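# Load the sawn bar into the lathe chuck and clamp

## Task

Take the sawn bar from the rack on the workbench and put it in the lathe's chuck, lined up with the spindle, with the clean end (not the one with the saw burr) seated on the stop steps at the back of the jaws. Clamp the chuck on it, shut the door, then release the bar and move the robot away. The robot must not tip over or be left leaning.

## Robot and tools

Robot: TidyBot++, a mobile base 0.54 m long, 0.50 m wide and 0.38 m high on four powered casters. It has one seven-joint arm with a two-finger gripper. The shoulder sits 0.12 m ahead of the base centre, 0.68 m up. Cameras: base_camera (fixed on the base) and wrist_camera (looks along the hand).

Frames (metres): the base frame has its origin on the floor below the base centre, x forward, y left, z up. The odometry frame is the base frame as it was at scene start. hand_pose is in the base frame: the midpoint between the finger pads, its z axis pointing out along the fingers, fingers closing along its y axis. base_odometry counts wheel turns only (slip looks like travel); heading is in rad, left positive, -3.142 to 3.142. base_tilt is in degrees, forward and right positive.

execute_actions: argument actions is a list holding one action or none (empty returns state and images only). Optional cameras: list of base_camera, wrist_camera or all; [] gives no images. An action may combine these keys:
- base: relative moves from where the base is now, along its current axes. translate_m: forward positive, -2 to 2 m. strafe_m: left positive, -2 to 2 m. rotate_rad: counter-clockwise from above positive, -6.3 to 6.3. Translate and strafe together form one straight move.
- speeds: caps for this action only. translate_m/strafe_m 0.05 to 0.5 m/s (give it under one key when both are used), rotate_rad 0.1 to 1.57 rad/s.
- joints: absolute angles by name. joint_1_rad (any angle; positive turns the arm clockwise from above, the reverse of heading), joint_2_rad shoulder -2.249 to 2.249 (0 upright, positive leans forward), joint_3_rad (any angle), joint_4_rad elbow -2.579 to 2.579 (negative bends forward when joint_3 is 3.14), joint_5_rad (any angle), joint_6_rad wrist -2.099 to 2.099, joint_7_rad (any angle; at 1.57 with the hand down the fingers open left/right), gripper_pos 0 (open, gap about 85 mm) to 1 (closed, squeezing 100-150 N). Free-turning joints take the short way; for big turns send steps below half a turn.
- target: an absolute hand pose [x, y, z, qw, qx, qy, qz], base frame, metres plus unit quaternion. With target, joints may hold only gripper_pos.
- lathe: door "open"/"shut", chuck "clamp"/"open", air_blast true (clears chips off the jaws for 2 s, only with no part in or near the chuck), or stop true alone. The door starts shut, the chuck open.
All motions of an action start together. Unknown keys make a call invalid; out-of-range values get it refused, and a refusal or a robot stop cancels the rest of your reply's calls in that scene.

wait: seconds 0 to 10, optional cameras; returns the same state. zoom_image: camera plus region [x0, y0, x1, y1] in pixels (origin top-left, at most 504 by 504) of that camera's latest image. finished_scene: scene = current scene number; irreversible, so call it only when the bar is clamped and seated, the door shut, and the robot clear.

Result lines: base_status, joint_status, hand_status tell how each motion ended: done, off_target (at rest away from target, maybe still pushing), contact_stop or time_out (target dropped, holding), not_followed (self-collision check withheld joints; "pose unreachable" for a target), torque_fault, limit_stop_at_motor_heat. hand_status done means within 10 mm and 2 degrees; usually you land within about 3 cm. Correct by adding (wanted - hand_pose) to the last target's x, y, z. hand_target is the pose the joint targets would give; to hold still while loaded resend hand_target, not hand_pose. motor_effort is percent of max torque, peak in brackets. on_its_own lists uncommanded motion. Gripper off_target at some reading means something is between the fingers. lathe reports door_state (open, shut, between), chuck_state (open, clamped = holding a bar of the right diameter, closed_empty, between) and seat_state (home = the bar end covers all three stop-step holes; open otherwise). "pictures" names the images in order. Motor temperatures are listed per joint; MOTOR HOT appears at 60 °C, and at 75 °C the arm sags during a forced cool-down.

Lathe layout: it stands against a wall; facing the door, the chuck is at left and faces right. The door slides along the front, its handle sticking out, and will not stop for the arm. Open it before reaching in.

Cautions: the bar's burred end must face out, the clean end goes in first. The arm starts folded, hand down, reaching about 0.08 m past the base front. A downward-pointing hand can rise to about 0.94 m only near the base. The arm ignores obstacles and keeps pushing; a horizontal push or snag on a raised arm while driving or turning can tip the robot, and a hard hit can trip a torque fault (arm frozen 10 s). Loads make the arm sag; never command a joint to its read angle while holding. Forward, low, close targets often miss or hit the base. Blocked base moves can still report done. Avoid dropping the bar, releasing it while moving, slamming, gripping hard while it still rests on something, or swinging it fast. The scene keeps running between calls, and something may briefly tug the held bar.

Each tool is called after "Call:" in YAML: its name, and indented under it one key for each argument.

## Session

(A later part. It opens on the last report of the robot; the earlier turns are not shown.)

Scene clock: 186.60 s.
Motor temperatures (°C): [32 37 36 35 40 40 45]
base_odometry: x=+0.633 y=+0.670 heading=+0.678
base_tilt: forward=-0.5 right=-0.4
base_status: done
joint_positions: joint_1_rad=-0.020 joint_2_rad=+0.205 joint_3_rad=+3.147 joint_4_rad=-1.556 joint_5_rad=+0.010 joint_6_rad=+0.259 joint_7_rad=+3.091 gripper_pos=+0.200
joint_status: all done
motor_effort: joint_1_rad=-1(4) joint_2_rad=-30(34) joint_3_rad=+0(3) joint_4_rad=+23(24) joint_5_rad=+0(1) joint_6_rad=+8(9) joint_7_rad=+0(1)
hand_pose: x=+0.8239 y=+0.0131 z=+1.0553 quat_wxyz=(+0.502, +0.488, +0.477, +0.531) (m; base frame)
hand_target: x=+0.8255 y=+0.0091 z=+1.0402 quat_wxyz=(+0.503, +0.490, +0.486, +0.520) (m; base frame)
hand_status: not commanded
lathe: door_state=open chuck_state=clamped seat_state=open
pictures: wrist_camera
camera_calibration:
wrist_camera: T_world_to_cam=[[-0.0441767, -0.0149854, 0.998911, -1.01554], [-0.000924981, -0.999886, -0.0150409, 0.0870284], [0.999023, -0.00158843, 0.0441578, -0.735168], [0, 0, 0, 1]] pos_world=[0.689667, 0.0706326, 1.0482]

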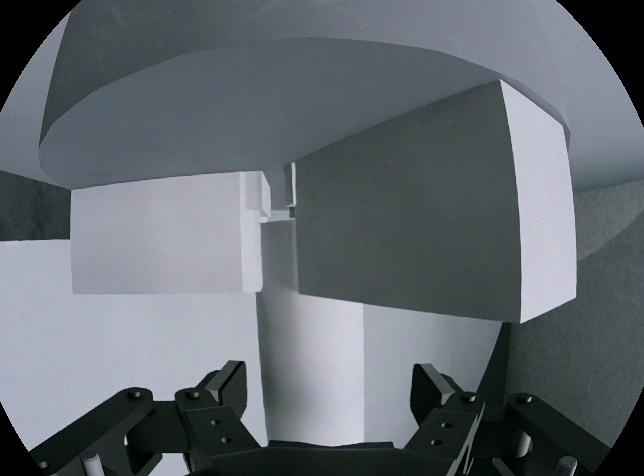

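Call:
execute_actions:
  actions:
    - {"joints":{"joint_4_rad":-1.586,"joint_2_rad":0.215,"gripper_pos":0.2}}
  cameras: ["wrist_camera"]

Call:
execute_actions:
  actions:
    - {"joints":{"gripper_pos":0.48}}
  cameras: ["wrist_camera"]

Scene clock: 187.50 s.
Motor temperatures (°C): [32 37 36 35 40 40 45]
base_odometry: x=+0.633 y=+0.670 heading=+0.678
base_tilt: forward=-0.6 right=-0.4
base_status: not commanded
joint_positions: joint_1_rad=-0.020 joint_2_rad=+0.205 joint_3_rad=+3.147 joint_4_rad=-1.563 joint_5_rad=+0.010 joint_6_rad=+0.259 joint_7_rad=+3.091 gripper_pos=+0.200
joint_status: all done
motor_effort: joint_1_rad=-1(1) joint_2_rad=-31(32) joint_3_rad=+0(1) joint_4_rad=+23(25) joint_5_rad=+1(1) joint_6_rad=+8(9) joint_7_rad=+0(1)
hand_pose: x=+0.8237 y=+0.0130 z=+1.0513 quat_wxyz=(+0.500, +0.490, +0.479, +0.530) (m; base frame)
hand_target: x=+0.8260 y=+0.0091 z=+1.0319 quat_wxyz=(+0.500, +0.493, +0.489, +0.517) (m; base frame)
hand_status: not commanded
lathe: door_state=open chuck_state=clamped seat_state=open
pictures: wrist_camera
camera_calibration:
wrist_camera: T_world_to_cam=[[-0.0376302, -0.0148876, 0.999181, -1.01717], [-0.00102983, -0.999888, -0.0149369, 0.0869361], [0.999291, -0.00159107, 0.0376106, -0.728062], [0, 0, 0, 1]] pos_world=[0.689359, 0.0706247, 1.04502]

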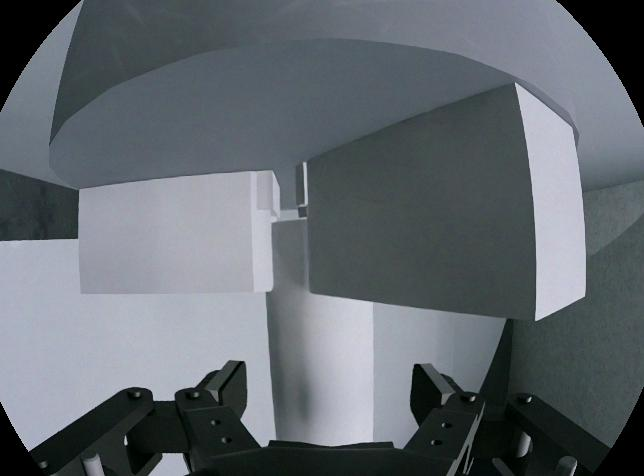

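Scene clock: 188.20 s.
Motor temperatures (°C): [32 37 36 35 40 40 45]
base_odometry: x=+0.633 y=+0.670 heading=+0.678
base_tilt: forward=-0.6 right=-0.4
base_status: not commanded
joint_positions: joint_1_rad=-0.020 joint_2_rad=+0.205 joint_3_rad=+3.147 joint_4_rad=-1.567 joint_5_rad=+0.010 joint_6_rad=+0.259 joint_7_rad=+3.091 gripper_pos=+0.480
joint_status: all done
motor_effort: joint_1_rad=-1(1) joint_2_rad=-32(34) joint_3_rad=+0(1) joint_4_rad=+23(27) joint_5_rad=+1(2) joint_6_rad=+8(10) joint_7_rad=+0(1)
hand_pose: x=+0.8235 y=+0.0130 z=+1.0484 quat_wxyz=(+0.499, +0.491, +0.480, +0.529) (m; base frame)
hand_target: x=+0.8260 y=+0.0091 z=+1.0319 quat_wxyz=(+0.500, +0.493, +0.489, +0.517) (m; base frame)
hand_status: not commanded
lathe: door_state=open chuck_state=clamped seat_state=open
pictures: wrist_camera
camera_calibration:
wrist_camera: T_world_to_cam=[[-0.0329909, -0.0148176, 0.999346, -1.01829], [-0.00110356, -0.999889, -0.0148621, 0.0868705], [0.999455, -0.00159315, 0.0329708, -0.723081], [0, 0, 0, 1]] pos_world=[0.689188, 0.0706202, 1.04275]

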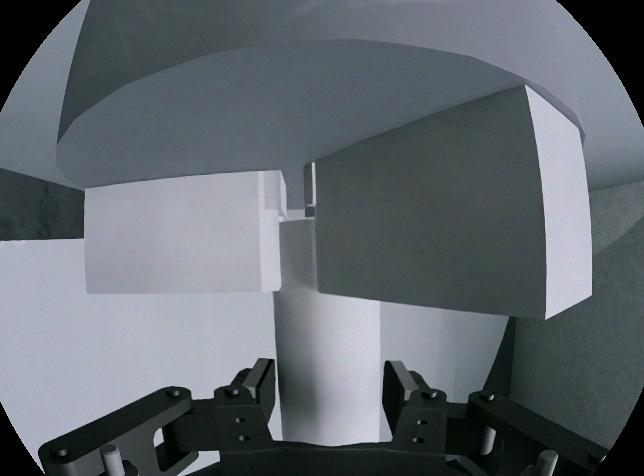

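Call:
execute_actions:
  actions:
    - {"joints":{"gripper_pos":1}}
  cameras: ["wrist_camera"]

Call:
execute_actions:
  actions:
    - {"joints":{"joint_2_rad":0.185,"joint_4_rad":-1.543,"joint_5_rad":0.05,"joint_6_rad":0.35,"gripper_pos":1}}
  cameras: ["wrist_camera"]

Call:
execute_actions:
  actions:
    - {"lathe":{"chuck":"open"}}
  cameras: []

Call:
wait:
  seconds: 1
  cameras: ["wrist_camera"]

Scene clock: 189.97 s.
Motor temperatures (°C): [32 37 36 35 40 40 45]
base_odometry: x=+0.633 y=+0.670 heading=+0.678
base_tilt: forward=-0.5 right=-0.4
base_status: not commanded
joint_positions: joint_1_rad=-0.020 joint_2_rad=+0.203 joint_3_rad=+3.147 joint_4_rad=-1.571 joint_5_rad=+0.010 joint_6_rad=+0.259 joint_7_rad=+3.091 gripper_pos=+0.561
joint_status: gripper_pos off_target (ended at +0.561, target +1.000)
motor_effort: joint_1_rad=+0(1) joint_2_rad=-29(34) joint_3_rad=+0(1) joint_4_rad=+23(27) joint_5_rad=-1(3) joint_6_rad=+8(10) joint_7_rad=-3(3)
hand_pose: x=+0.8224 y=+0.0130 z=+1.0481 quat_wxyz=(+0.499, +0.491, +0.480, +0.528) (m; base frame)
hand_target: x=+0.8260 y=+0.0091 z=+1.0319 quat_wxyz=(+0.500, +0.493, +0.489, +0.517) (m; base frame)
hand_status: not commanded
lathe: door_state=open chuck_state=clamped seat_state=open
pictures: wrist_camera
camera_calibration:
wrist_camera: T_world_to_cam=[[-0.0321391, -0.0148178, 0.999374, -1.01876], [-0.00111978, -0.999889, -0.0148615, 0.0868535], [0.999483, -0.00159671, 0.0321189, -0.721061], [0, 0, 0, 1]] pos_world=[0.688043, 0.0705968, 1.04257]

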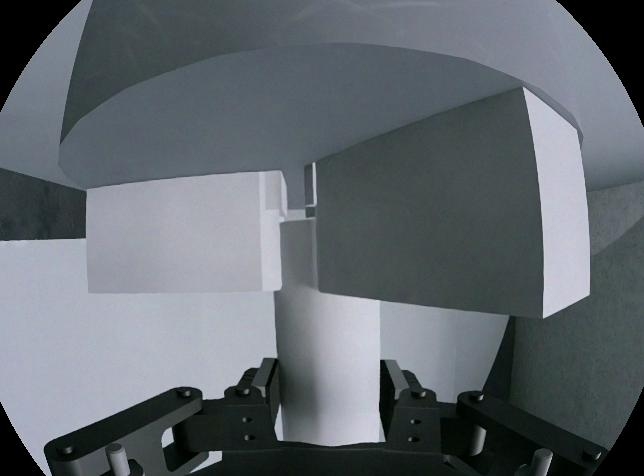

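Scene clock: 190.67 s.
Motor temperatures (°C): [32 37 36 35 40 40 45]
base_odometry: x=+0.633 y=+0.670 heading=+0.678
base_tilt: forward=-0.6 right=-0.4
base_status: not commanded
joint_positions: joint_1_rad=-0.020 joint_2_rad=+0.203 joint_3_rad=+3.147 joint_4_rad=-1.570 joint_5_rad=+0.014 joint_6_rad=+0.260 joint_7_rad=+3.091 gripper_pos=+0.561
joint_status: gripper_pos off_target (ended at +0.561, target +1.000); the others done
motor_effort: joint_1_rad=-1(2) joint_2_rad=-35(36) joint_3_rad=-1(2) joint_4_rad=+31(32) joint_5_rad=-1(3) joint_6_rad=+13(14) joint_7_rad=-1(3)
hand_pose: x=+0.8223 y=+0.0131 z=+1.0488 quat_wxyz=(+0.500, +0.490, +0.481, +0.528) (m; base frame)
hand_target: x=+0.8124 y=+0.0127 z=+1.1056 quat_wxyz=(+0.542, +0.442, +0.458, +0.550) (m; base frame)
hand_status: not commanded
lathe: door_state=open chuck_state=clamped seat_state=open
pictures: wrist_camera
camera_calibration:
wrist_camera: T_world_to_cam=[[-0.0338078, -0.0111158, 0.999367, -1.01814], [-0.000702834, -0.999938, -0.0111459, 0.0826814], [0.999428, -0.00107921, 0.0337978, -0.722748], [0, 0, 0, 1]] pos_world=[0.687971, 0.0705789, 1.04284]

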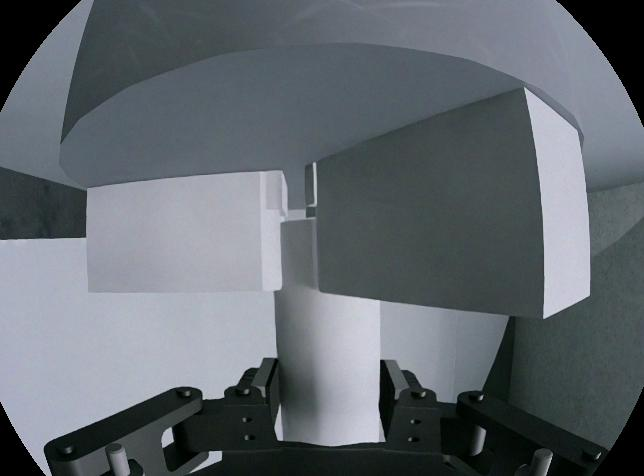

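Scene clock: 190.97 s.
Motor temperatures (°C): [32 37 36 35 40 40 45]
base_odometry: x=+0.633 y=+0.670 heading=+0.678
base_tilt: forward=-0.6 right=-0.4
base_status: not commanded
joint_positions: joint_1_rad=-0.020 joint_2_rad=+0.203 joint_3_rad=+3.147 joint_4_rad=-1.570 joint_5_rad=+0.014 joint_6_rad=+0.260 joint_7_rad=+3.091 gripper_pos=+0.561
joint_status: not commanded
motor_effort: joint_1_rad=-1(2) joint_2_rad=-37(39) joint_3_rad=+0(1) joint_4_rad=+28(31) joint_5_rad=+0(1) joint_6_rad=+13(14) joint_7_rad=-1(1)
hand_pose: x=+0.8225 y=+0.0131 z=+1.0487 quat_wxyz=(+0.500, +0.490, +0.481, +0.528) (m; base frame)
hand_target: x=+0.8124 y=+0.0127 z=+1.1056 quat_wxyz=(+0.542, +0.442, +0.458, +0.550) (m; base frame)
hand_status: not commanded
lathe: door_state=open chuck_state=between seat_state=open
pictures: none
No camera images: "cameras" was empty.

Scene clock: 191.97 s.
Motor temperatures (°C): [32 37 36 35 40 40 45]
base_odometry: x=+0.633 y=+0.670 heading=+0.678
base_tilt: forward=-0.5 right=-0.4
base_status: not commanded
joint_positions: joint_1_rad=-0.020 joint_2_rad=+0.203 joint_3_rad=+3.147 joint_4_rad=-1.570 joint_5_rad=+0.014 joint_6_rad=+0.260 joint_7_rad=+3.091 gripper_pos=+0.561
joint_status: not commanded
motor_effort: joint_1_rad=-1(2) joint_2_rad=-38(39) joint_3_rad=+0(1) joint_4_rad=+29(31) joint_5_rad=+0(1) joint_6_rad=+12(14) joint_7_rad=+0(1)
hand_pose: x=+0.8225 y=+0.0131 z=+1.0487 quat_wxyz=(+0.500, +0.490, +0.481, +0.528) (m; base frame)
hand_target: x=+0.8124 y=+0.0127 z=+1.1056 quat_wxyz=(+0.542, +0.442, +0.458, +0.550) (m; base frame)
hand_status: not commanded
wait: 1.00 s; at rest by 0.27 s
lathe: door_state=open chuck_state=open seat_state=open
pictures: wrist_camera
camera_calibration:
wrist_camera: T_world_to_cam=[[-0.0337197, -0.0111124, 0.99937, -1.01812], [-0.000703477, -0.999938, -0.0111424, 0.0826808], [0.999431, -0.00107875, 0.0337098, -0.72282], [0, 0, 0, 1]] pos_world=[0.688136, 0.0705822, 1.04276]

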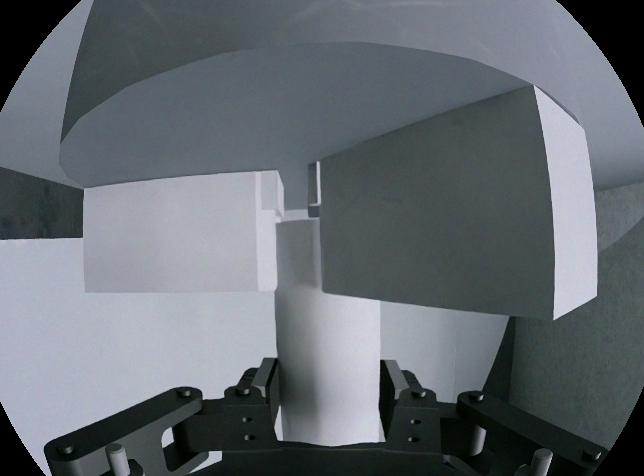

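Call:
execute_actions:
  actions:
    - {"base":{"strafe_m":0.004},"speeds":{"strafe_m":0.05}}
  cameras: ["wrist_camera"]

Call:
execute_actions:
  actions:
    - {"base":{"strafe_m":0.004},"speeds":{"strafe_m":0.05}}
  cameras: ["wrist_camera"]

Scene clock: 192.90 s.
Motor temperatures (°C): [32 37 36 35 40 40 45]
base_odometry: x=+0.630 y=+0.673 heading=+0.678
base_tilt: forward=-0.6 right=-0.4
base_status: done
joint_positions: joint_1_rad=-0.019 joint_2_rad=+0.203 joint_3_rad=+3.147 joint_4_rad=-1.570 joint_5_rad=+0.014 joint_6_rad=+0.260 joint_7_rad=+3.091 gripper_pos=+0.561
joint_status: not commanded
motor_effort: joint_1_rad=-1(4) joint_2_rad=-36(40) joint_3_rad=+0(3) joint_4_rad=+29(29) joint_5_rad=+1(1) joint_6_rad=+12(13) joint_7_rad=-1(1)
hand_pose: x=+0.8226 y=+0.0121 z=+1.0486 quat_wxyz=(+0.500, +0.490, +0.481, +0.527) (m; base frame)
hand_target: x=+0.8124 y=+0.0127 z=+1.1056 quat_wxyz=(+0.542, +0.442, +0.458, +0.550) (m; base frame)
hand_status: not commanded
lathe: door_state=open chuck_state=open seat_state=open
pictures: wrist_camera
camera_calibration:
wrist_camera: T_world_to_cam=[[-0.033592, -0.0109175, 0.999376, -1.01814], [-0.00218929, -0.999937, -0.0109972, 0.0827588], [0.999433, -0.00255734, 0.0335659, -0.72273], [0, 0, 0, 1]] pos_world=[0.688301, 0.0697898, 1.04267]

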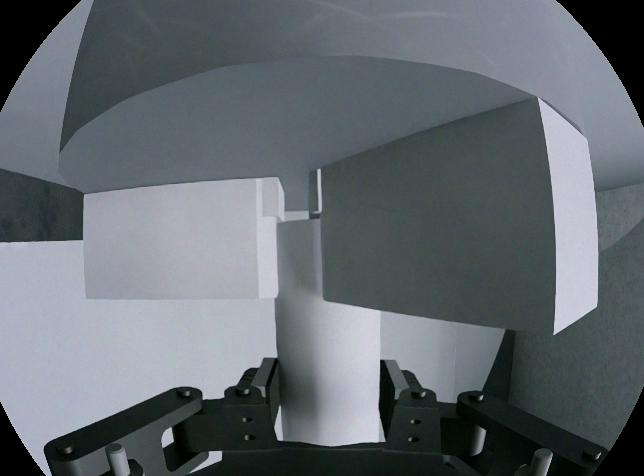

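Scene clock: 193.43 s.
Motor temperatures (°C): [32 37 36 35 40 40 45]
base_odometry: x=+0.628 y=+0.676 heading=+0.678
base_tilt: forward=-0.6 right=-0.4
base_status: done
joint_positions: joint_1_rad=-0.016 joint_2_rad=+0.203 joint_3_rad=+3.150 joint_4_rad=-1.570 joint_5_rad=+0.014 joint_6_rad=+0.260 joint_7_rad=+3.091 gripper_pos=+0.561
joint_status: not commanded
motor_effort: joint_1_rad=-1(5) joint_2_rad=-37(41) joint_3_rad=+0(4) joint_4_rad=+29(30) joint_5_rad=+0(1) joint_6_rad=+13(13) joint_7_rad=+0(1)
hand_pose: x=+0.8227 y=+0.0089 z=+1.0485 quat_wxyz=(+0.502, +0.491, +0.480, +0.526) (m; base frame)
hand_target: x=+0.8124 y=+0.0127 z=+1.1056 quat_wxyz=(+0.542, +0.442, +0.458, +0.550) (m; base frame)
hand_status: not commanded
lathe: door_state=open chuck_state=open seat_state=open
pictures: wrist_camera
camera_calibration:
wrist_camera: T_world_to_cam=[[-0.0335346, -0.0102379, 0.999385, -1.01814], [-0.00701595, -0.99992, -0.0104788, 0.0829803], [0.999413, -0.00736304, 0.0334601, -0.722685], [0, 0, 0, 1]] pos_world=[0.6887, 0.0672289, 1.04257]

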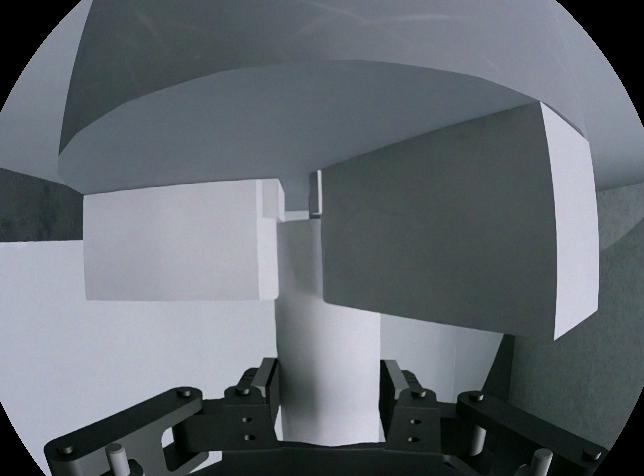

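Call:
execute_actions:
  actions:
    - {"lathe":{"chuck":"clamp"}}
  cameras: []

Call:
wait:
  seconds: 1.5
  cameras: ["wrist_camera"]

Call:
zoom_image:
  camera: "wrist_camera"
  region: [230, 140, 400, 320]

Scene clock: 194.20 s.
Motor temperatures (°C): [32 37 36 35 40 40 45]
base_odometry: x=+0.628 y=+0.676 heading=+0.678
base_tilt: forward=-0.6 right=-0.4
base_status: not commanded
joint_positions: joint_1_rad=-0.016 joint_2_rad=+0.203 joint_3_rad=+3.150 joint_4_rad=-1.570 joint_5_rad=+0.014 joint_6_rad=+0.260 joint_7_rad=+3.091 gripper_pos=+0.561
joint_status: not commanded
motor_effort: joint_1_rad=-1(2) joint_2_rad=-37(38) joint_3_rad=+0(0) joint_4_rad=+29(29) joint_5_rad=+0(1) joint_6_rad=+12(12) joint_7_rad=+0(1)
hand_pose: x=+0.8227 y=+0.0089 z=+1.0485 quat_wxyz=(+0.502, +0.491, +0.480, +0.526) (m; base frame)
hand_target: x=+0.8124 y=+0.0127 z=+1.1056 quat_wxyz=(+0.542, +0.442, +0.458, +0.550) (m; base frame)
hand_status: not commanded
lathe: door_state=open chuck_state=between seat_state=open
pictures: none
No camera images: "cameras" was empty.

Scene clock: 195.70 s.
Motor temperatures (°C): [32 37 36 35 40 40 45]
base_odometry: x=+0.628 y=+0.676 heading=+0.678
base_tilt: forward=-0.5 right=-0.4
base_status: not commanded
joint_positions: joint_1_rad=-0.016 joint_2_rad=+0.203 joint_3_rad=+3.150 joint_4_rad=-1.570 joint_5_rad=+0.014 joint_6_rad=+0.260 joint_7_rad=+3.091 gripper_pos=+0.561
joint_status: not commanded
motor_effort: joint_1_rad=+0(2) joint_2_rad=-36(38) joint_3_rad=+1(0) joint_4_rad=+30(29) joint_5_rad=+0(1) joint_6_rad=+13(12) joint_7_rad=-1(1)
hand_pose: x=+0.8225 y=+0.0089 z=+1.0489 quat_wxyz=(+0.502, +0.491, +0.480, +0.526) (m; base frame)
hand_target: x=+0.8124 y=+0.0127 z=+1.1056 quat_wxyz=(+0.542, +0.442, +0.458, +0.550) (m; base frame)
hand_status: not commanded
wait: 1.50 s; at rest by 0.57 s
lathe: door_state=open chuck_state=clamped seat_state=open
pictures: wrist_camera
camera_calibration:
wrist_camera: T_world_to_cam=[[-0.034124, -0.0102471, 0.999365, -1.01803], [-0.00700877, -0.99992, -0.0104921, 0.0829884], [0.999393, -0.00736235, 0.0340495, -0.723117], [0, 0, 0, 1]] pos_world=[0.68852, 0.0672261, 1.04288]

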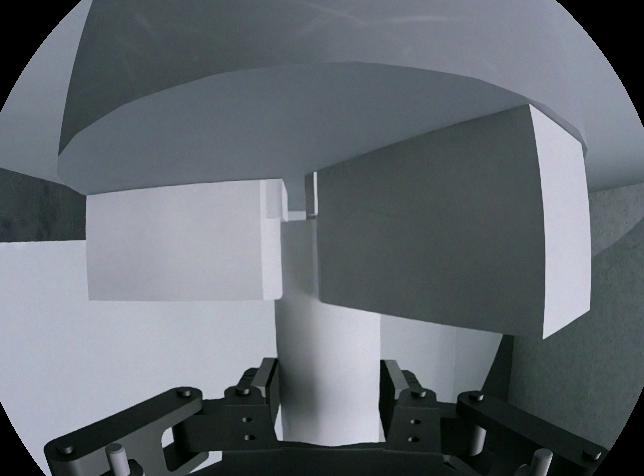

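Scaled by 2.800.

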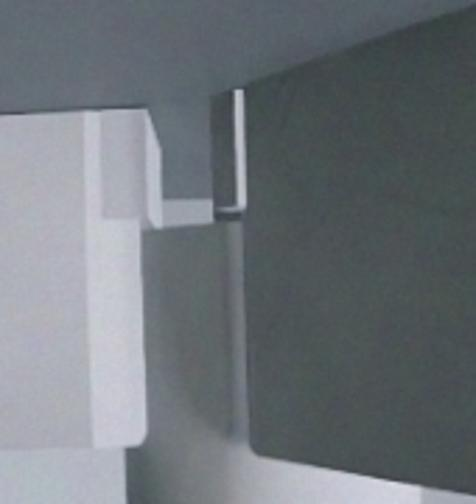

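Call:
zoom_image:
  camera: "wrist_camera"
  region: [270, 195, 330, 240]

Scaled by 8.400.

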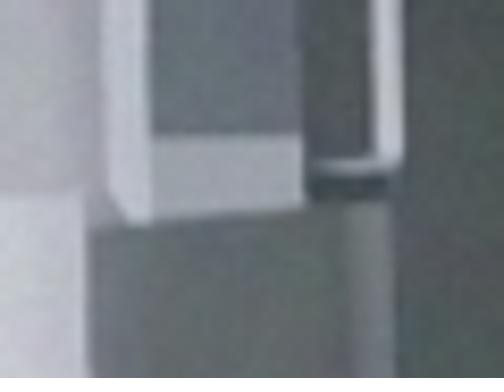

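Call:
execute_actions:
  actions:
    - {"lathe":{"chuck":"open"}}
  cameras: []

Call:
execute_actions:
  actions:
    - {"base":{"strafe_m":0.004},"speeds":{"strafe_m":0.05},"joints":{"joint_4_rad":-1.547}}
  cameras: ["wrist_camera"]

Call:
zoom_image:
  camera: "wrist_camera"
  region: [270, 195, 330, 240]

Scene clock: 200.10 s.
Motor temperatures (°C): [32 37 36 35 40 40 45]
base_odometry: x=+0.628 y=+0.676 heading=+0.678
base_tilt: forward=-0.6 right=-0.4
base_status: not commanded
joint_positions: joint_1_rad=-0.016 joint_2_rad=+0.203 joint_3_rad=+3.150 joint_4_rad=-1.570 joint_5_rad=+0.014 joint_6_rad=+0.260 joint_7_rad=+3.091 gripper_pos=+0.561
joint_status: not commanded
motor_effort: joint_1_rad=+0(1) joint_2_rad=-37(38) joint_3_rad=+0(0) joint_4_rad=+29(30) joint_5_rad=+0(1) joint_6_rad=+13(13) joint_7_rad=+0(1)
hand_pose: x=+0.8225 y=+0.0089 z=+1.0489 quat_wxyz=(+0.502, +0.491, +0.480, +0.526) (m; base frame)
hand_target: x=+0.8124 y=+0.0127 z=+1.1056 quat_wxyz=(+0.542, +0.442, +0.458, +0.550) (m; base frame)
hand_status: not commanded
lathe: door_state=open chuck_state=between seat_state=open
pictures: none
No camera images: "cameras" was empty.

Scene clock: 200.63 s.
Motor temperatures (°C): [32 37 36 35 40 40 45]
base_odometry: x=+0.625 y=+0.679 heading=+0.678
base_tilt: forward=-0.5 right=-0.4
base_status: done
joint_positions: joint_1_rad=-0.014 joint_2_rad=+0.203 joint_3_rad=+3.153 joint_4_rad=-1.570 joint_5_rad=+0.014 joint_6_rad=+0.260 joint_7_rad=+3.091 gripper_pos=+0.561
joint_status: all done
motor_effort: joint_1_rad=-1(5) joint_2_rad=-35(39) joint_3_rad=+0(3) joint_4_rad=+29(30) joint_5_rad=+0(1) joint_6_rad=+11(13) joint_7_rad=-1(1)
hand_pose: x=+0.8226 y=+0.0053 z=+1.0488 quat_wxyz=(+0.504, +0.492, +0.478, +0.525) (m; base frame)
hand_target: x=+0.8124 y=+0.0127 z=+1.1032 quat_wxyz=(+0.541, +0.443, +0.459, +0.549) (m; base frame)
hand_status: not commanded
lathe: door_state=open chuck_state=open seat_state=open
pictures: wrist_camera
camera_calibration:
wrist_camera: T_world_to_cam=[[-0.0341263, -0.00955385, 0.999372, -1.01803], [-0.0123938, -0.999873, -0.00998186, 0.083282], [0.999341, -0.0127266, 0.0340036, -0.723108], [0, 0, 0, 1]] pos_world=[0.688922, 0.0643426, 1.04281]

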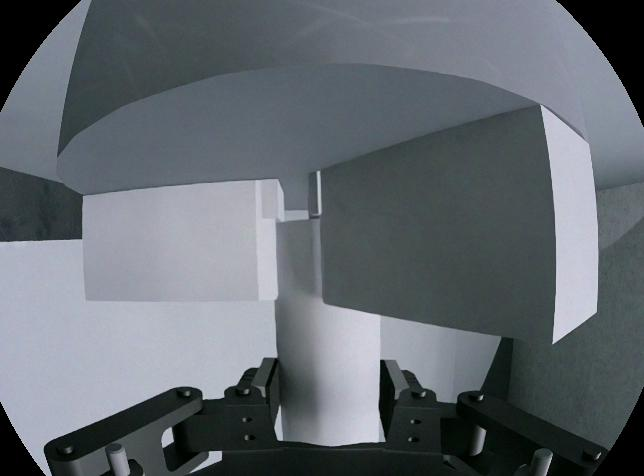

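Scaled by 8.400.

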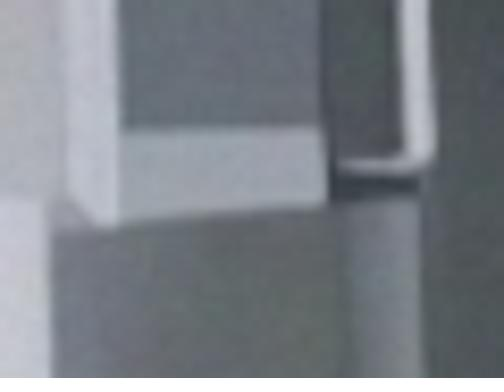

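Call:
execute_actions:
  actions:
    - {"base":{"strafe_m":-0.065},"speeds":{"strafe_m":0.1}}
  cameras: ["wrist_camera"]

Call:
zoom_image:
  camera: "wrist_camera"
  region: [230, 0, 400, 170]

Scene clock: 202.30 s.
Motor temperatures (°C): [32 37 36 35 40 40 45]
base_odometry: x=+0.666 y=+0.628 heading=+0.678
base_tilt: forward=-0.5 right=-0.4
base_status: done
joint_positions: joint_1_rad=-0.014 joint_2_rad=+0.203 joint_3_rad=+3.151 joint_4_rad=-1.570 joint_5_rad=+0.014 joint_6_rad=+0.260 joint_7_rad=+3.091 gripper_pos=+0.561
joint_status: not commanded
motor_effort: joint_1_rad=-1(4) joint_2_rad=-38(39) joint_3_rad=+0(2) joint_4_rad=+28(29) joint_5_rad=+0(2) joint_6_rad=+12(13) joint_7_rad=-1(1)
hand_pose: x=+0.8226 y=+0.0063 z=+1.0488 quat_wxyz=(+0.503, +0.492, +0.479, +0.525) (m; base frame)
hand_target: x=+0.8124 y=+0.0127 z=+1.1032 quat_wxyz=(+0.541, +0.443, +0.459, +0.549) (m; base frame)
hand_status: not commanded
lathe: door_state=open chuck_state=open seat_state=open
pictures: wrist_camera
camera_calibration:
wrist_camera: T_world_to_cam=[[-0.0340788, -0.00984236, 0.999371, -1.01804], [-0.0108608, -0.999889, -0.0102178, 0.0832601], [0.99936, -0.0112022, 0.0339681, -0.723073], [0, 0, 0, 1]] pos_world=[0.688821, 0.065131, 1.04281]

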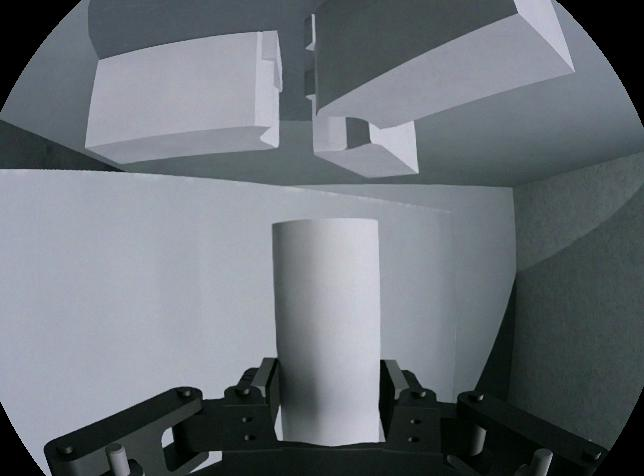

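Scaled by 2.965.

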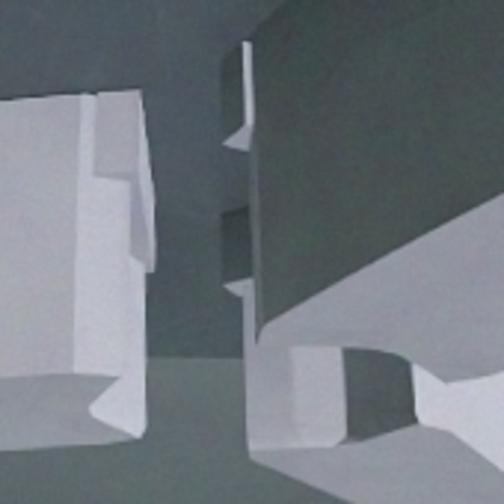

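Call:
zoom_image:
  camera: "wrist_camera"
  region: [250, 20, 330, 160]

Call:
execute_actions:
  actions:
    - {"base":{"translate_m":-0.25}}
  cameras: []

Call:
execute_actions:
  actions:
    - {"lathe":{"air_blast":true}}
  cameras: ["wrist_camera"]

Call:
wait:
  seconds: 2
  cameras: ["wrist_camera"]

Call:
execute_actions:
  actions:
    - {"lathe":{"air_blast":true}}
  cameras: []

Call:
wait:
  seconds: 2
  cameras: []

Scaled by 3.600.

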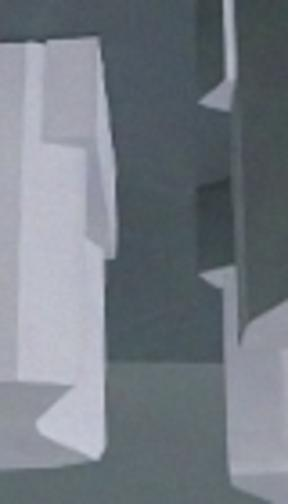

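Scene clock: 205.93 s.
Motor temperatures (°C): [32 37 36 35 40 40 45]
base_odometry: x=+0.471 y=+0.471 heading=+0.678
base_tilt: forward=-0.5 right=-0.4
base_status: done
joint_positions: joint_1_rad=-0.014 joint_2_rad=+0.201 joint_3_rad=+3.151 joint_4_rad=-1.570 joint_5_rad=+0.014 joint_6_rad=+0.260 joint_7_rad=+3.091 gripper_pos=+0.561
joint_status: not commanded
motor_effort: joint_1_rad=-1(2) joint_2_rad=-37(43) joint_3_rad=+0(1) joint_4_rad=+29(30) joint_5_rad=+1(1) joint_6_rad=+12(13) joint_7_rad=+0(1)
hand_pose: x=+0.8219 y=+0.0063 z=+1.0504 quat_wxyz=(+0.504, +0.491, +0.478, +0.526) (m; base frame)
hand_target: x=+0.8124 y=+0.0127 z=+1.1032 quat_wxyz=(+0.541, +0.443, +0.459, +0.549) (m; base frame)
hand_status: not commanded
lathe: door_state=open chuck_state=open seat_state=open
pictures: none
No camera images: "cameras" was empty.

Scene clock: 206.23 s.
Motor temperatures (°C): [32 37 36 35 40 40 45]
base_odometry: x=+0.471 y=+0.471 heading=+0.678
base_tilt: forward=-0.6 right=-0.4
base_status: not commanded
joint_positions: joint_1_rad=-0.014 joint_2_rad=+0.201 joint_3_rad=+3.151 joint_4_rad=-1.570 joint_5_rad=+0.014 joint_6_rad=+0.260 joint_7_rad=+3.091 gripper_pos=+0.561
joint_status: not commanded
motor_effort: joint_1_rad=-1(1) joint_2_rad=-37(38) joint_3_rad=+0(1) joint_4_rad=+29(29) joint_5_rad=+1(1) joint_6_rad=+13(13) joint_7_rad=+0(1)
hand_pose: x=+0.8219 y=+0.0063 z=+1.0504 quat_wxyz=(+0.504, +0.491, +0.478, +0.526) (m; base frame)
hand_target: x=+0.8124 y=+0.0127 z=+1.1032 quat_wxyz=(+0.541, +0.443, +0.459, +0.549) (m; base frame)
hand_status: not commanded
lathe: door_state=open chuck_state=open seat_state=open
pictures: wrist_camera
camera_calibration:
wrist_camera: T_world_to_cam=[[-0.0363127, -0.00987149, 0.999292, -1.01767], [-0.0108366, -0.999889, -0.0102712, 0.0832943], [0.999282, -0.0112019, 0.0362017, -0.724679], [0, 0, 0, 1]] pos_world=[0.688107, 0.0651213, 1.04404]

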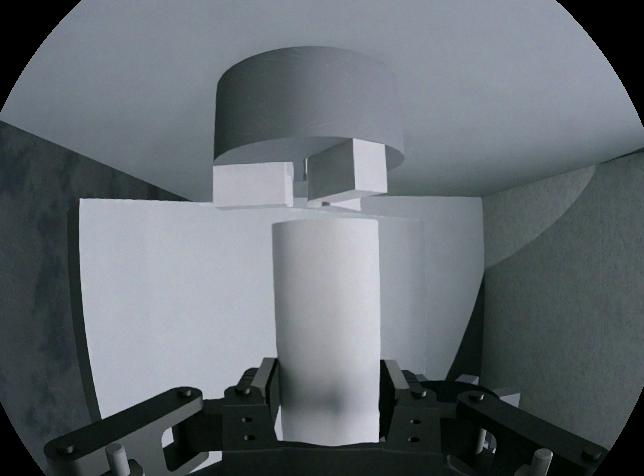

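Scene clock: 208.23 s.
Motor temperatures (°C): [32 37 36 35 40 40 45]
base_odometry: x=+0.471 y=+0.471 heading=+0.678
base_tilt: forward=-0.5 right=-0.4
base_status: not commanded
joint_positions: joint_1_rad=-0.014 joint_2_rad=+0.201 joint_3_rad=+3.151 joint_4_rad=-1.570 joint_5_rad=+0.014 joint_6_rad=+0.260 joint_7_rad=+3.091 gripper_pos=+0.561
joint_status: not commanded
motor_effort: joint_1_rad=-1(1) joint_2_rad=-38(38) joint_3_rad=-1(1) joint_4_rad=+29(29) joint_5_rad=+0(1) joint_6_rad=+12(13) joint_7_rad=+0(1)
hand_pose: x=+0.8219 y=+0.0062 z=+1.0504 quat_wxyz=(+0.504, +0.491, +0.478, +0.526) (m; base frame)
hand_target: x=+0.8124 y=+0.0127 z=+1.1032 quat_wxyz=(+0.541, +0.443, +0.459, +0.549) (m; base frame)
hand_status: not commanded
wait: 2.00 s; at rest by 0.27 s
lathe: door_state=open chuck_state=open seat_state=open
pictures: wrist_camera
camera_calibration:
wrist_camera: T_world_to_cam=[[-0.036313, -0.00987042, 0.999292, -1.01767], [-0.010866, -0.999888, -0.0102712, 0.0832978], [0.999281, -0.0112313, 0.0362017, -0.724679], [0, 0, 0, 1]] pos_world=[0.688108, 0.0651045, 1.04404]

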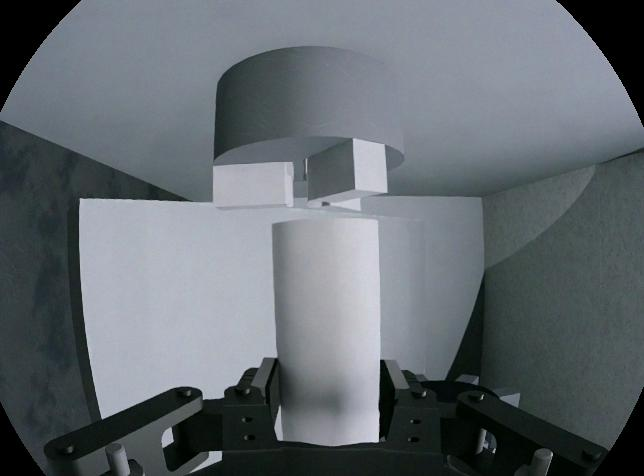

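Scene clock: 208.53 s.
Motor temperatures (°C): [32 37 36 35 40 40 45]
base_odometry: x=+0.471 y=+0.471 heading=+0.678
base_tilt: forward=-0.5 right=-0.4
base_status: not commanded
joint_positions: joint_1_rad=-0.014 joint_2_rad=+0.201 joint_3_rad=+3.151 joint_4_rad=-1.570 joint_5_rad=+0.014 joint_6_rad=+0.260 joint_7_rad=+3.091 gripper_pos=+0.561
joint_status: not commanded
motor_effort: joint_1_rad=-1(1) joint_2_rad=-37(38) joint_3_rad=+0(1) joint_4_rad=+29(29) joint_5_rad=+0(1) joint_6_rad=+12(13) joint_7_rad=+0(1)
hand_pose: x=+0.8219 y=+0.0063 z=+1.0504 quat_wxyz=(+0.504, +0.491, +0.478, +0.526) (m; base frame)
hand_target: x=+0.8124 y=+0.0127 z=+1.1032 quat_wxyz=(+0.541, +0.443, +0.459, +0.549) (m; base frame)
hand_status: not commanded
lathe: door_state=open chuck_state=open seat_state=open
pictures: none
No camera images: "cameras" was empty.

Scene clock: 210.53 s.
Motor temperatures (°C): [32 37 36 35 40 40 45]
base_odometry: x=+0.471 y=+0.471 heading=+0.678
base_tilt: forward=-0.6 right=-0.4
base_status: not commanded
joint_positions: joint_1_rad=-0.014 joint_2_rad=+0.201 joint_3_rad=+3.151 joint_4_rad=-1.570 joint_5_rad=+0.014 joint_6_rad=+0.260 joint_7_rad=+3.091 gripper_pos=+0.561
joint_status: not commanded
motor_effort: joint_1_rad=-1(1) joint_2_rad=-37(38) joint_3_rad=+0(1) joint_4_rad=+28(29) joint_5_rad=+1(1) joint_6_rad=+13(13) joint_7_rad=-1(1)
hand_pose: x=+0.8219 y=+0.0063 z=+1.0504 quat_wxyz=(+0.504, +0.491, +0.478, +0.526) (m; base frame)
hand_target: x=+0.8124 y=+0.0127 z=+1.1032 quat_wxyz=(+0.541, +0.443, +0.459, +0.549) (m; base frame)
hand_status: not commanded
wait: 2.00 s; at rest by 0.27 s
lathe: door_state=open chuck_state=open seat_state=open
pictures: none
No camera images: "cameras" was empty.

Call:
execute_actions:
  actions:
    - {"lathe":{"air_blast":true}}
  cameras: ["wrist_camera"]

Call:
zoom_image:
  camera: "wrist_camera"
  region: [260, 190, 400, 330]

Call:
wait:
  seconds: 2.2
  cameras: []

Call:
execute_actions:
  actions:
    - {"base":{"translate_m":0.2504}}
  cameras: ["wrist_camera"]

Scene clock: 211.30 s.
Motor temperatures (°C): [32 37 36 35 40 40 45]
base_odometry: x=+0.471 y=+0.471 heading=+0.678
base_tilt: forward=-0.6 right=-0.4
base_status: not commanded
joint_positions: joint_1_rad=-0.014 joint_2_rad=+0.201 joint_3_rad=+3.151 joint_4_rad=-1.570 joint_5_rad=+0.014 joint_6_rad=+0.260 joint_7_rad=+3.091 gripper_pos=+0.561
joint_status: not commanded
motor_effort: joint_1_rad=-1(1) joint_2_rad=-37(38) joint_3_rad=+0(1) joint_4_rad=+29(29) joint_5_rad=+1(1) joint_6_rad=+12(13) joint_7_rad=-1(1)
hand_pose: x=+0.8219 y=+0.0063 z=+1.0504 quat_wxyz=(+0.504, +0.491, +0.478, +0.526) (m; base frame)
hand_target: x=+0.8124 y=+0.0127 z=+1.1032 quat_wxyz=(+0.541, +0.443, +0.459, +0.549) (m; base frame)
hand_status: not commanded
lathe: door_state=open chuck_state=open seat_state=open
pictures: wrist_camera
camera_calibration:
wrist_camera: T_world_to_cam=[[-0.0363127, -0.00987149, 0.999292, -1.01767], [-0.0108366, -0.999889, -0.0102712, 0.0832943], [0.999282, -0.0112019, 0.0362017, -0.724679], [0, 0, 0, 1]] pos_world=[0.688107, 0.0651213, 1.04404]

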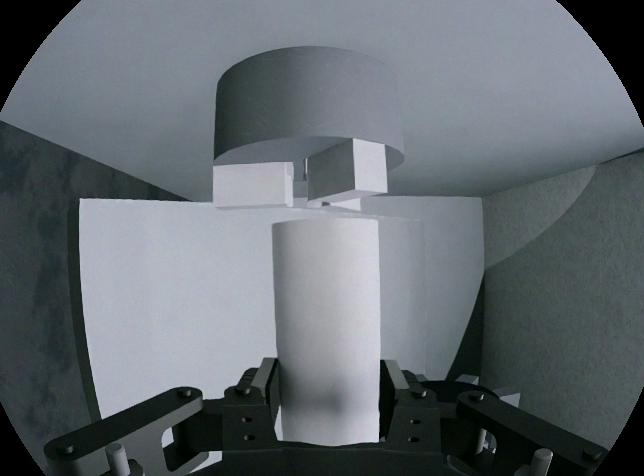

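Scaled by 3.600.

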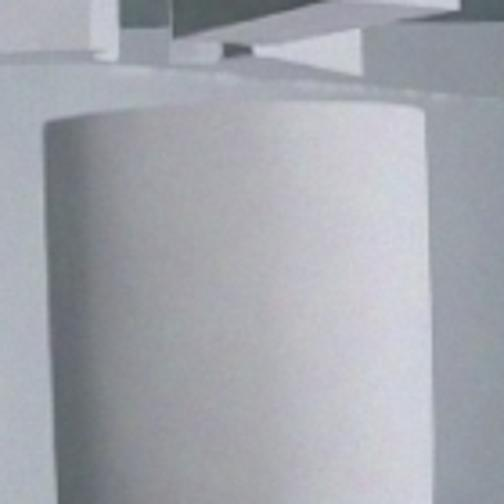

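Scene clock: 213.50 s.
Motor temperatures (°C): [32 37 36 35 40 40 45]
base_odometry: x=+0.471 y=+0.471 heading=+0.678
base_tilt: forward=-0.5 right=-0.4
base_status: not commanded
joint_positions: joint_1_rad=-0.014 joint_2_rad=+0.201 joint_3_rad=+3.151 joint_4_rad=-1.570 joint_5_rad=+0.014 joint_6_rad=+0.260 joint_7_rad=+3.091 gripper_pos=+0.561
joint_status: not commanded
motor_effort: joint_1_rad=-1(1) joint_2_rad=-38(38) joint_3_rad=-1(1) joint_4_rad=+29(29) joint_5_rad=+1(1) joint_6_rad=+12(13) joint_7_rad=-1(1)
hand_pose: x=+0.8219 y=+0.0063 z=+1.0504 quat_wxyz=(+0.504, +0.491, +0.478, +0.526) (m; base frame)
hand_target: x=+0.8124 y=+0.0127 z=+1.1032 quat_wxyz=(+0.541, +0.443, +0.459, +0.549) (m; base frame)
hand_status: not commanded
wait: 2.20 s; at rest by 0.27 s
lathe: door_state=open chuck_state=open seat_state=open
pictures: none
No camera images: "cameras" was empty.

Scene clock: 215.17 s.
Motor temperatures (°C): [32 37 36 35 40 40 45]
base_odometry: x=+0.666 y=+0.628 heading=+0.678
base_tilt: forward=-0.5 right=-0.4
base_status: done
joint_positions: joint_1_rad=-0.014 joint_2_rad=+0.212 joint_3_rad=+3.151 joint_4_rad=-1.570 joint_5_rad=+0.014 joint_6_rad=+0.260 joint_7_rad=+3.091 gripper_pos=+0.561
joint_status: not commanded
motor_effort: joint_1_rad=-1(4) joint_2_rad=-37(43) joint_3_rad=+0(3) joint_4_rad=+29(30) joint_5_rad=+1(1) joint_6_rad=+12(13) joint_7_rad=-1(1)
hand_pose: x=+0.8261 y=+0.0065 z=+1.0425 quat_wxyz=(+0.501, +0.494, +0.481, +0.523) (m; base frame)
hand_target: x=+0.8124 y=+0.0127 z=+1.1032 quat_wxyz=(+0.541, +0.443, +0.459, +0.549) (m; base frame)
hand_status: not commanded
lathe: door_state=open chuck_state=open seat_state=open
pictures: wrist_camera
camera_calibration:
wrist_camera: T_world_to_cam=[[-0.0251791, -0.00973067, 0.999636, -1.0192], [-0.0107149, -0.999893, -0.0100031, 0.083099], [0.999626, -0.0109629, 0.0250721, -0.717287], [0, 0, 0, 1]] pos_world=[0.692247, 0.0653091, 1.03764]

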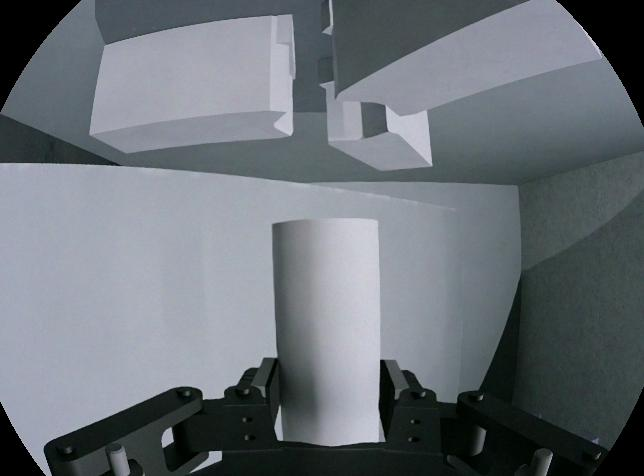

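Call:
execute_actions:
  actions:
    - {"joints":{"joint_1_rad":-0.026,"joint_3_rad":3.142,"joint_2_rad":0.166}}
  cameras: ["wrist_camera"]

Scene clock: 216.33 s.
Motor temperatures (°C): [32 37 36 35 40 40 45]
base_odometry: x=+0.666 y=+0.628 heading=+0.678
base_tilt: forward=-0.5 right=-0.4
base_status: not commanded
joint_positions: joint_1_rad=-0.016 joint_2_rad=+0.204 joint_3_rad=+3.150 joint_4_rad=-1.570 joint_5_rad=+0.014 joint_6_rad=+0.260 joint_7_rad=+3.091 gripper_pos=+0.561
joint_status: all done
motor_effort: joint_1_rad=-1(2) joint_2_rad=-38(40) joint_3_rad=+0(1) joint_4_rad=+29(29) joint_5_rad=+0(1) joint_6_rad=+12(13) joint_7_rad=-1(1)
hand_pose: x=+0.8231 y=+0.0083 z=+1.0482 quat_wxyz=(+0.502, +0.491, +0.480, +0.526) (m; base frame)
hand_target: x=+0.8039 y=+0.0243 z=+1.1163 quat_wxyz=(+0.540, +0.434, +0.457, +0.558) (m; base frame)
hand_status: not commanded
lathe: door_state=open chuck_state=open seat_state=open
pictures: wrist_camera
camera_calibration:
wrist_camera: T_world_to_cam=[[-0.0333157, -0.0101516, 0.999393, -1.01804], [-0.00789117, -0.999915, -0.0104199, 0.0830467], [0.999414, -0.00823353, 0.0332328, -0.722834], [0, 0, 0, 1]] pos_world=[0.689149, 0.0667534, 1.04231]

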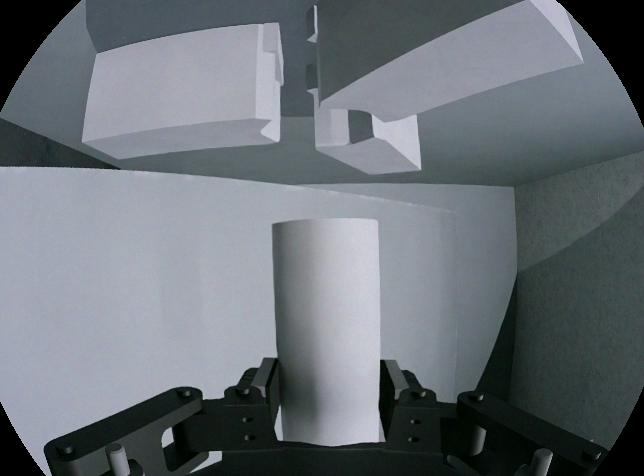

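Call:
execute_actions:
  actions:
    - {"joints":{"joint_1_rad":-0.031,"joint_3_rad":3.137,"joint_4_rad":-1.542}}
  cameras: ["wrist_camera"]

Scene clock: 217.00 s.
Motor temperatures (°C): [32 37 36 35 40 40 45]
base_odometry: x=+0.666 y=+0.628 heading=+0.678
base_tilt: forward=-0.6 right=-0.4
base_status: not commanded
joint_positions: joint_1_rad=-0.017 joint_2_rad=+0.204 joint_3_rad=+3.148 joint_4_rad=-1.569 joint_5_rad=+0.014 joint_6_rad=+0.260 joint_7_rad=+3.091 gripper_pos=+0.561
joint_status: all done
motor_effort: joint_1_rad=-1(2) joint_2_rad=-38(38) joint_3_rad=+0(1) joint_4_rad=+30(30) joint_5_rad=+1(1) joint_6_rad=+13(13) joint_7_rad=-1(1)
hand_pose: x=+0.8230 y=+0.0109 z=+1.0482 quat_wxyz=(+0.501, +0.491, +0.480, +0.527) (m; base frame)
hand_target: x=+0.8035 y=+0.0307 z=+1.1194 quat_wxyz=(+0.538, +0.430, +0.458, +0.562) (m; base frame)
hand_status: not commanded
lathe: door_state=open chuck_state=open seat_state=open
pictures: wrist_camera
camera_calibration:
wrist_camera: T_world_to_cam=[[-0.0332356, -0.0107629, 0.99939, -1.01808], [-0.00400424, -0.999933, -0.0109019, 0.0829126], [0.99944, -0.00436413, 0.0331903, -0.722773], [0, 0, 0, 1]] pos_world=[0.688863, 0.0687953, 1.04235]

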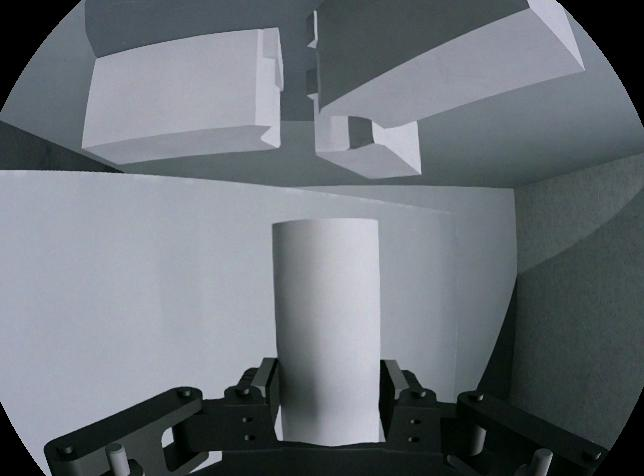

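Call:
execute_actions:
  actions:
    - {"base":{"strafe_m":0.034},"speeds":{"strafe_m":0.1},"joints":{"joint_1_rad":-0.033,"joint_3_rad":3.135,"joint_4_rad":-1.540}}
  cameras: ["wrist_camera"]

Call:
zoom_image:
  camera: "wrist_camera"
  region: [230, 140, 430, 320]

Scene clock: 218.20 s.
Motor temperatures (°C): [32 37 36 35 40 40 45]
base_odometry: x=+0.645 y=+0.655 heading=+0.678
base_tilt: forward=-0.6 right=-0.4
base_status: done
joint_positions: joint_1_rad=-0.023 joint_2_rad=+0.204 joint_3_rad=+3.144 joint_4_rad=-1.569 joint_5_rad=+0.014 joint_6_rad=+0.260 joint_7_rad=+3.091 gripper_pos=+0.561
joint_status: all done
motor_effort: joint_1_rad=-3(5) joint_2_rad=-38(39) joint_3_rad=-2(4) joint_4_rad=+29(30) joint_5_rad=+1(2) joint_6_rad=+12(13) joint_7_rad=-1(1)
hand_pose: x=+0.8227 y=+0.0167 z=+1.0485 quat_wxyz=(+0.499, +0.489, +0.482, +0.529) (m; base frame)
hand_target: x=+0.8033 y=+0.0332 z=+1.1206 quat_wxyz=(+0.537, +0.429, +0.458, +0.564) (m; base frame)
hand_status: not commanded
lathe: door_state=open chuck_state=open seat_state=open
pictures: wrist_camera
camera_calibration:
wrist_camera: T_world_to_cam=[[-0.0335633, -0.0117886, 0.999367, -1.01803], [0.00471267, -0.999921, -0.0116368, 0.0823757], [0.999425, 0.00431912, 0.0336162, -0.723021], [0, 0, 0, 1]] pos_world=[0.688049, 0.0734908, 1.04265]

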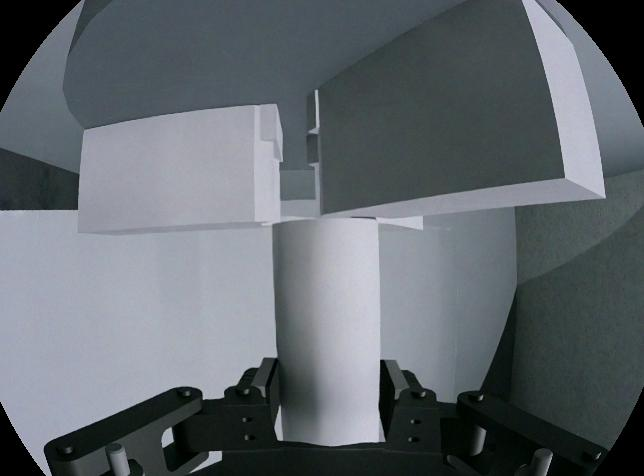

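Scaled by 2.520.

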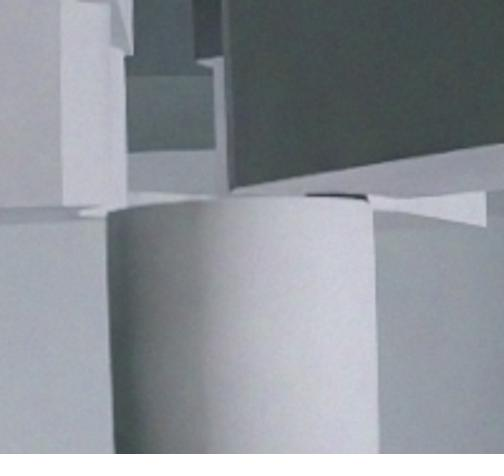

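Call:
execute_actions:
  actions:
    - {"base":{"strafe_m":0.012},"speeds":{"strafe_m":0.05},"joints":{"joint_1_rad":-0.028,"joint_3_rad":3.142}}
  cameras: ["wrist_camera"]

Call:
execute_actions:
  actions:
    - {"base":{"strafe_m":0.012},"speeds":{"strafe_m":0.05}}
  cameras: ["wrist_camera"]

Scene clock: 223.00 s.
Motor temperatures (°C): [32 37 36 35 40 40 45]
base_odometry: x=+0.637 y=+0.665 heading=+0.678
base_tilt: forward=-0.5 right=-0.4
base_status: done
joint_positions: joint_1_rad=-0.015 joint_2_rad=+0.203 joint_3_rad=+3.154 joint_4_rad=-1.569 joint_5_rad=+0.014 joint_6_rad=+0.260 joint_7_rad=+3.091 gripper_pos=+0.561
joint_status: all done
motor_effort: joint_1_rad=-3(7) joint_2_rad=-38(39) joint_3_rad=-3(6) joint_4_rad=+29(30) joint_5_rad=+1(2) joint_6_rad=+13(13) joint_7_rad=+0(1)
hand_pose: x=+0.8229 y=+0.0056 z=+1.0488 quat_wxyz=(+0.504, +0.492, +0.479, +0.525) (m; base frame)
hand_target: x=+0.8037 y=+0.0256 z=+1.1206 quat_wxyz=(+0.541, +0.431, +0.456, +0.560) (m; base frame)
hand_status: not commanded
lathe: door_state=open chuck_state=open seat_state=open
pictures: wrist_camera
camera_calibration:
wrist_camera: T_world_to_cam=[[-0.0341582, -0.00930403, 0.999373, -1.01794], [-0.0120418, -0.99988, -0.00972033, 0.0830651], [0.999344, -0.0123663, 0.034042, -0.723422], [0, 0, 0, 1]] pos_world=[0.689177, 0.0646382, 1.04273]

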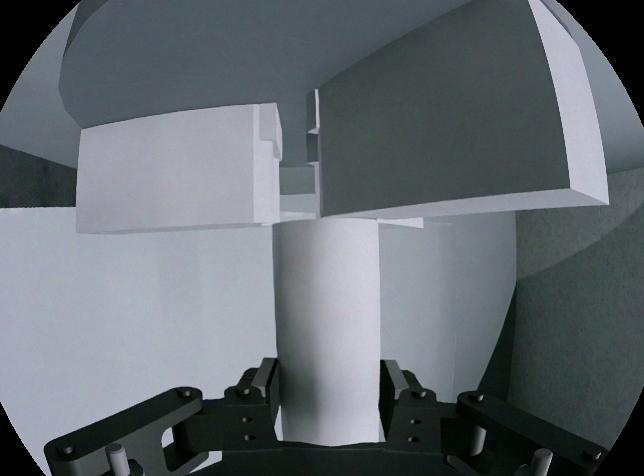

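Scene clock: 223.67 s.
Motor temperatures (°C): [32 37 36 35 40 40 45]
base_odometry: x=+0.630 y=+0.674 heading=+0.678
base_tilt: forward=-0.6 right=-0.4
base_status: done
joint_positions: joint_1_rad=-0.006 joint_2_rad=+0.203 joint_3_rad=+3.162 joint_4_rad=-1.569 joint_5_rad=+0.014 joint_6_rad=+0.260 joint_7_rad=+3.091 gripper_pos=+0.561
joint_status: not commanded
motor_effort: joint_1_rad=-5(10) joint_2_rad=-37(38) joint_3_rad=-4(9) joint_4_rad=+29(30) joint_5_rad=+2(2) joint_6_rad=+13(14) joint_7_rad=+0(1)
hand_pose: x=+0.8229 y=-0.0056 z=+1.0489 quat_wxyz=(+0.508, +0.496, +0.475, +0.520) (m; base frame)
hand_target: x=+0.8037 y=+0.0256 z=+1.1206 quat_wxyz=(+0.541, +0.431, +0.456, +0.560) (m; base frame)
hand_status: not commanded
lathe: door_state=open chuck_state=open seat_state=open
pictures: wrist_camera
camera_calibration:
wrist_camera: T_world_to_cam=[[-0.0344309, -0.00712661, 0.999382, -1.01789], [-0.028859, -0.99955, -0.00812207, 0.0839793], [0.99899, -0.0291208, 0.0342097, -0.723585], [0, 0, 0, 1]] pos_world=[0.690231, 0.0556161, 1.04269]

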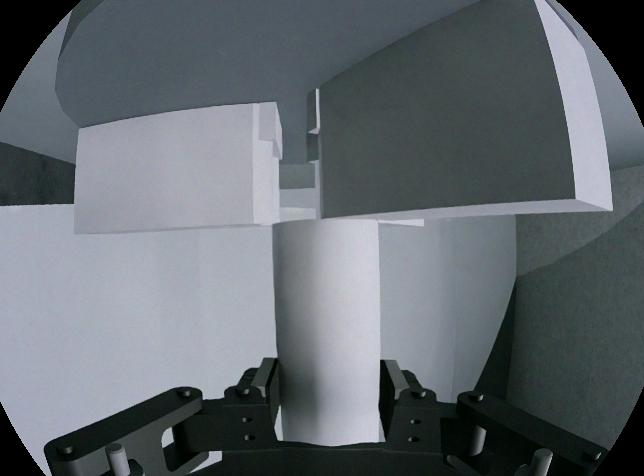

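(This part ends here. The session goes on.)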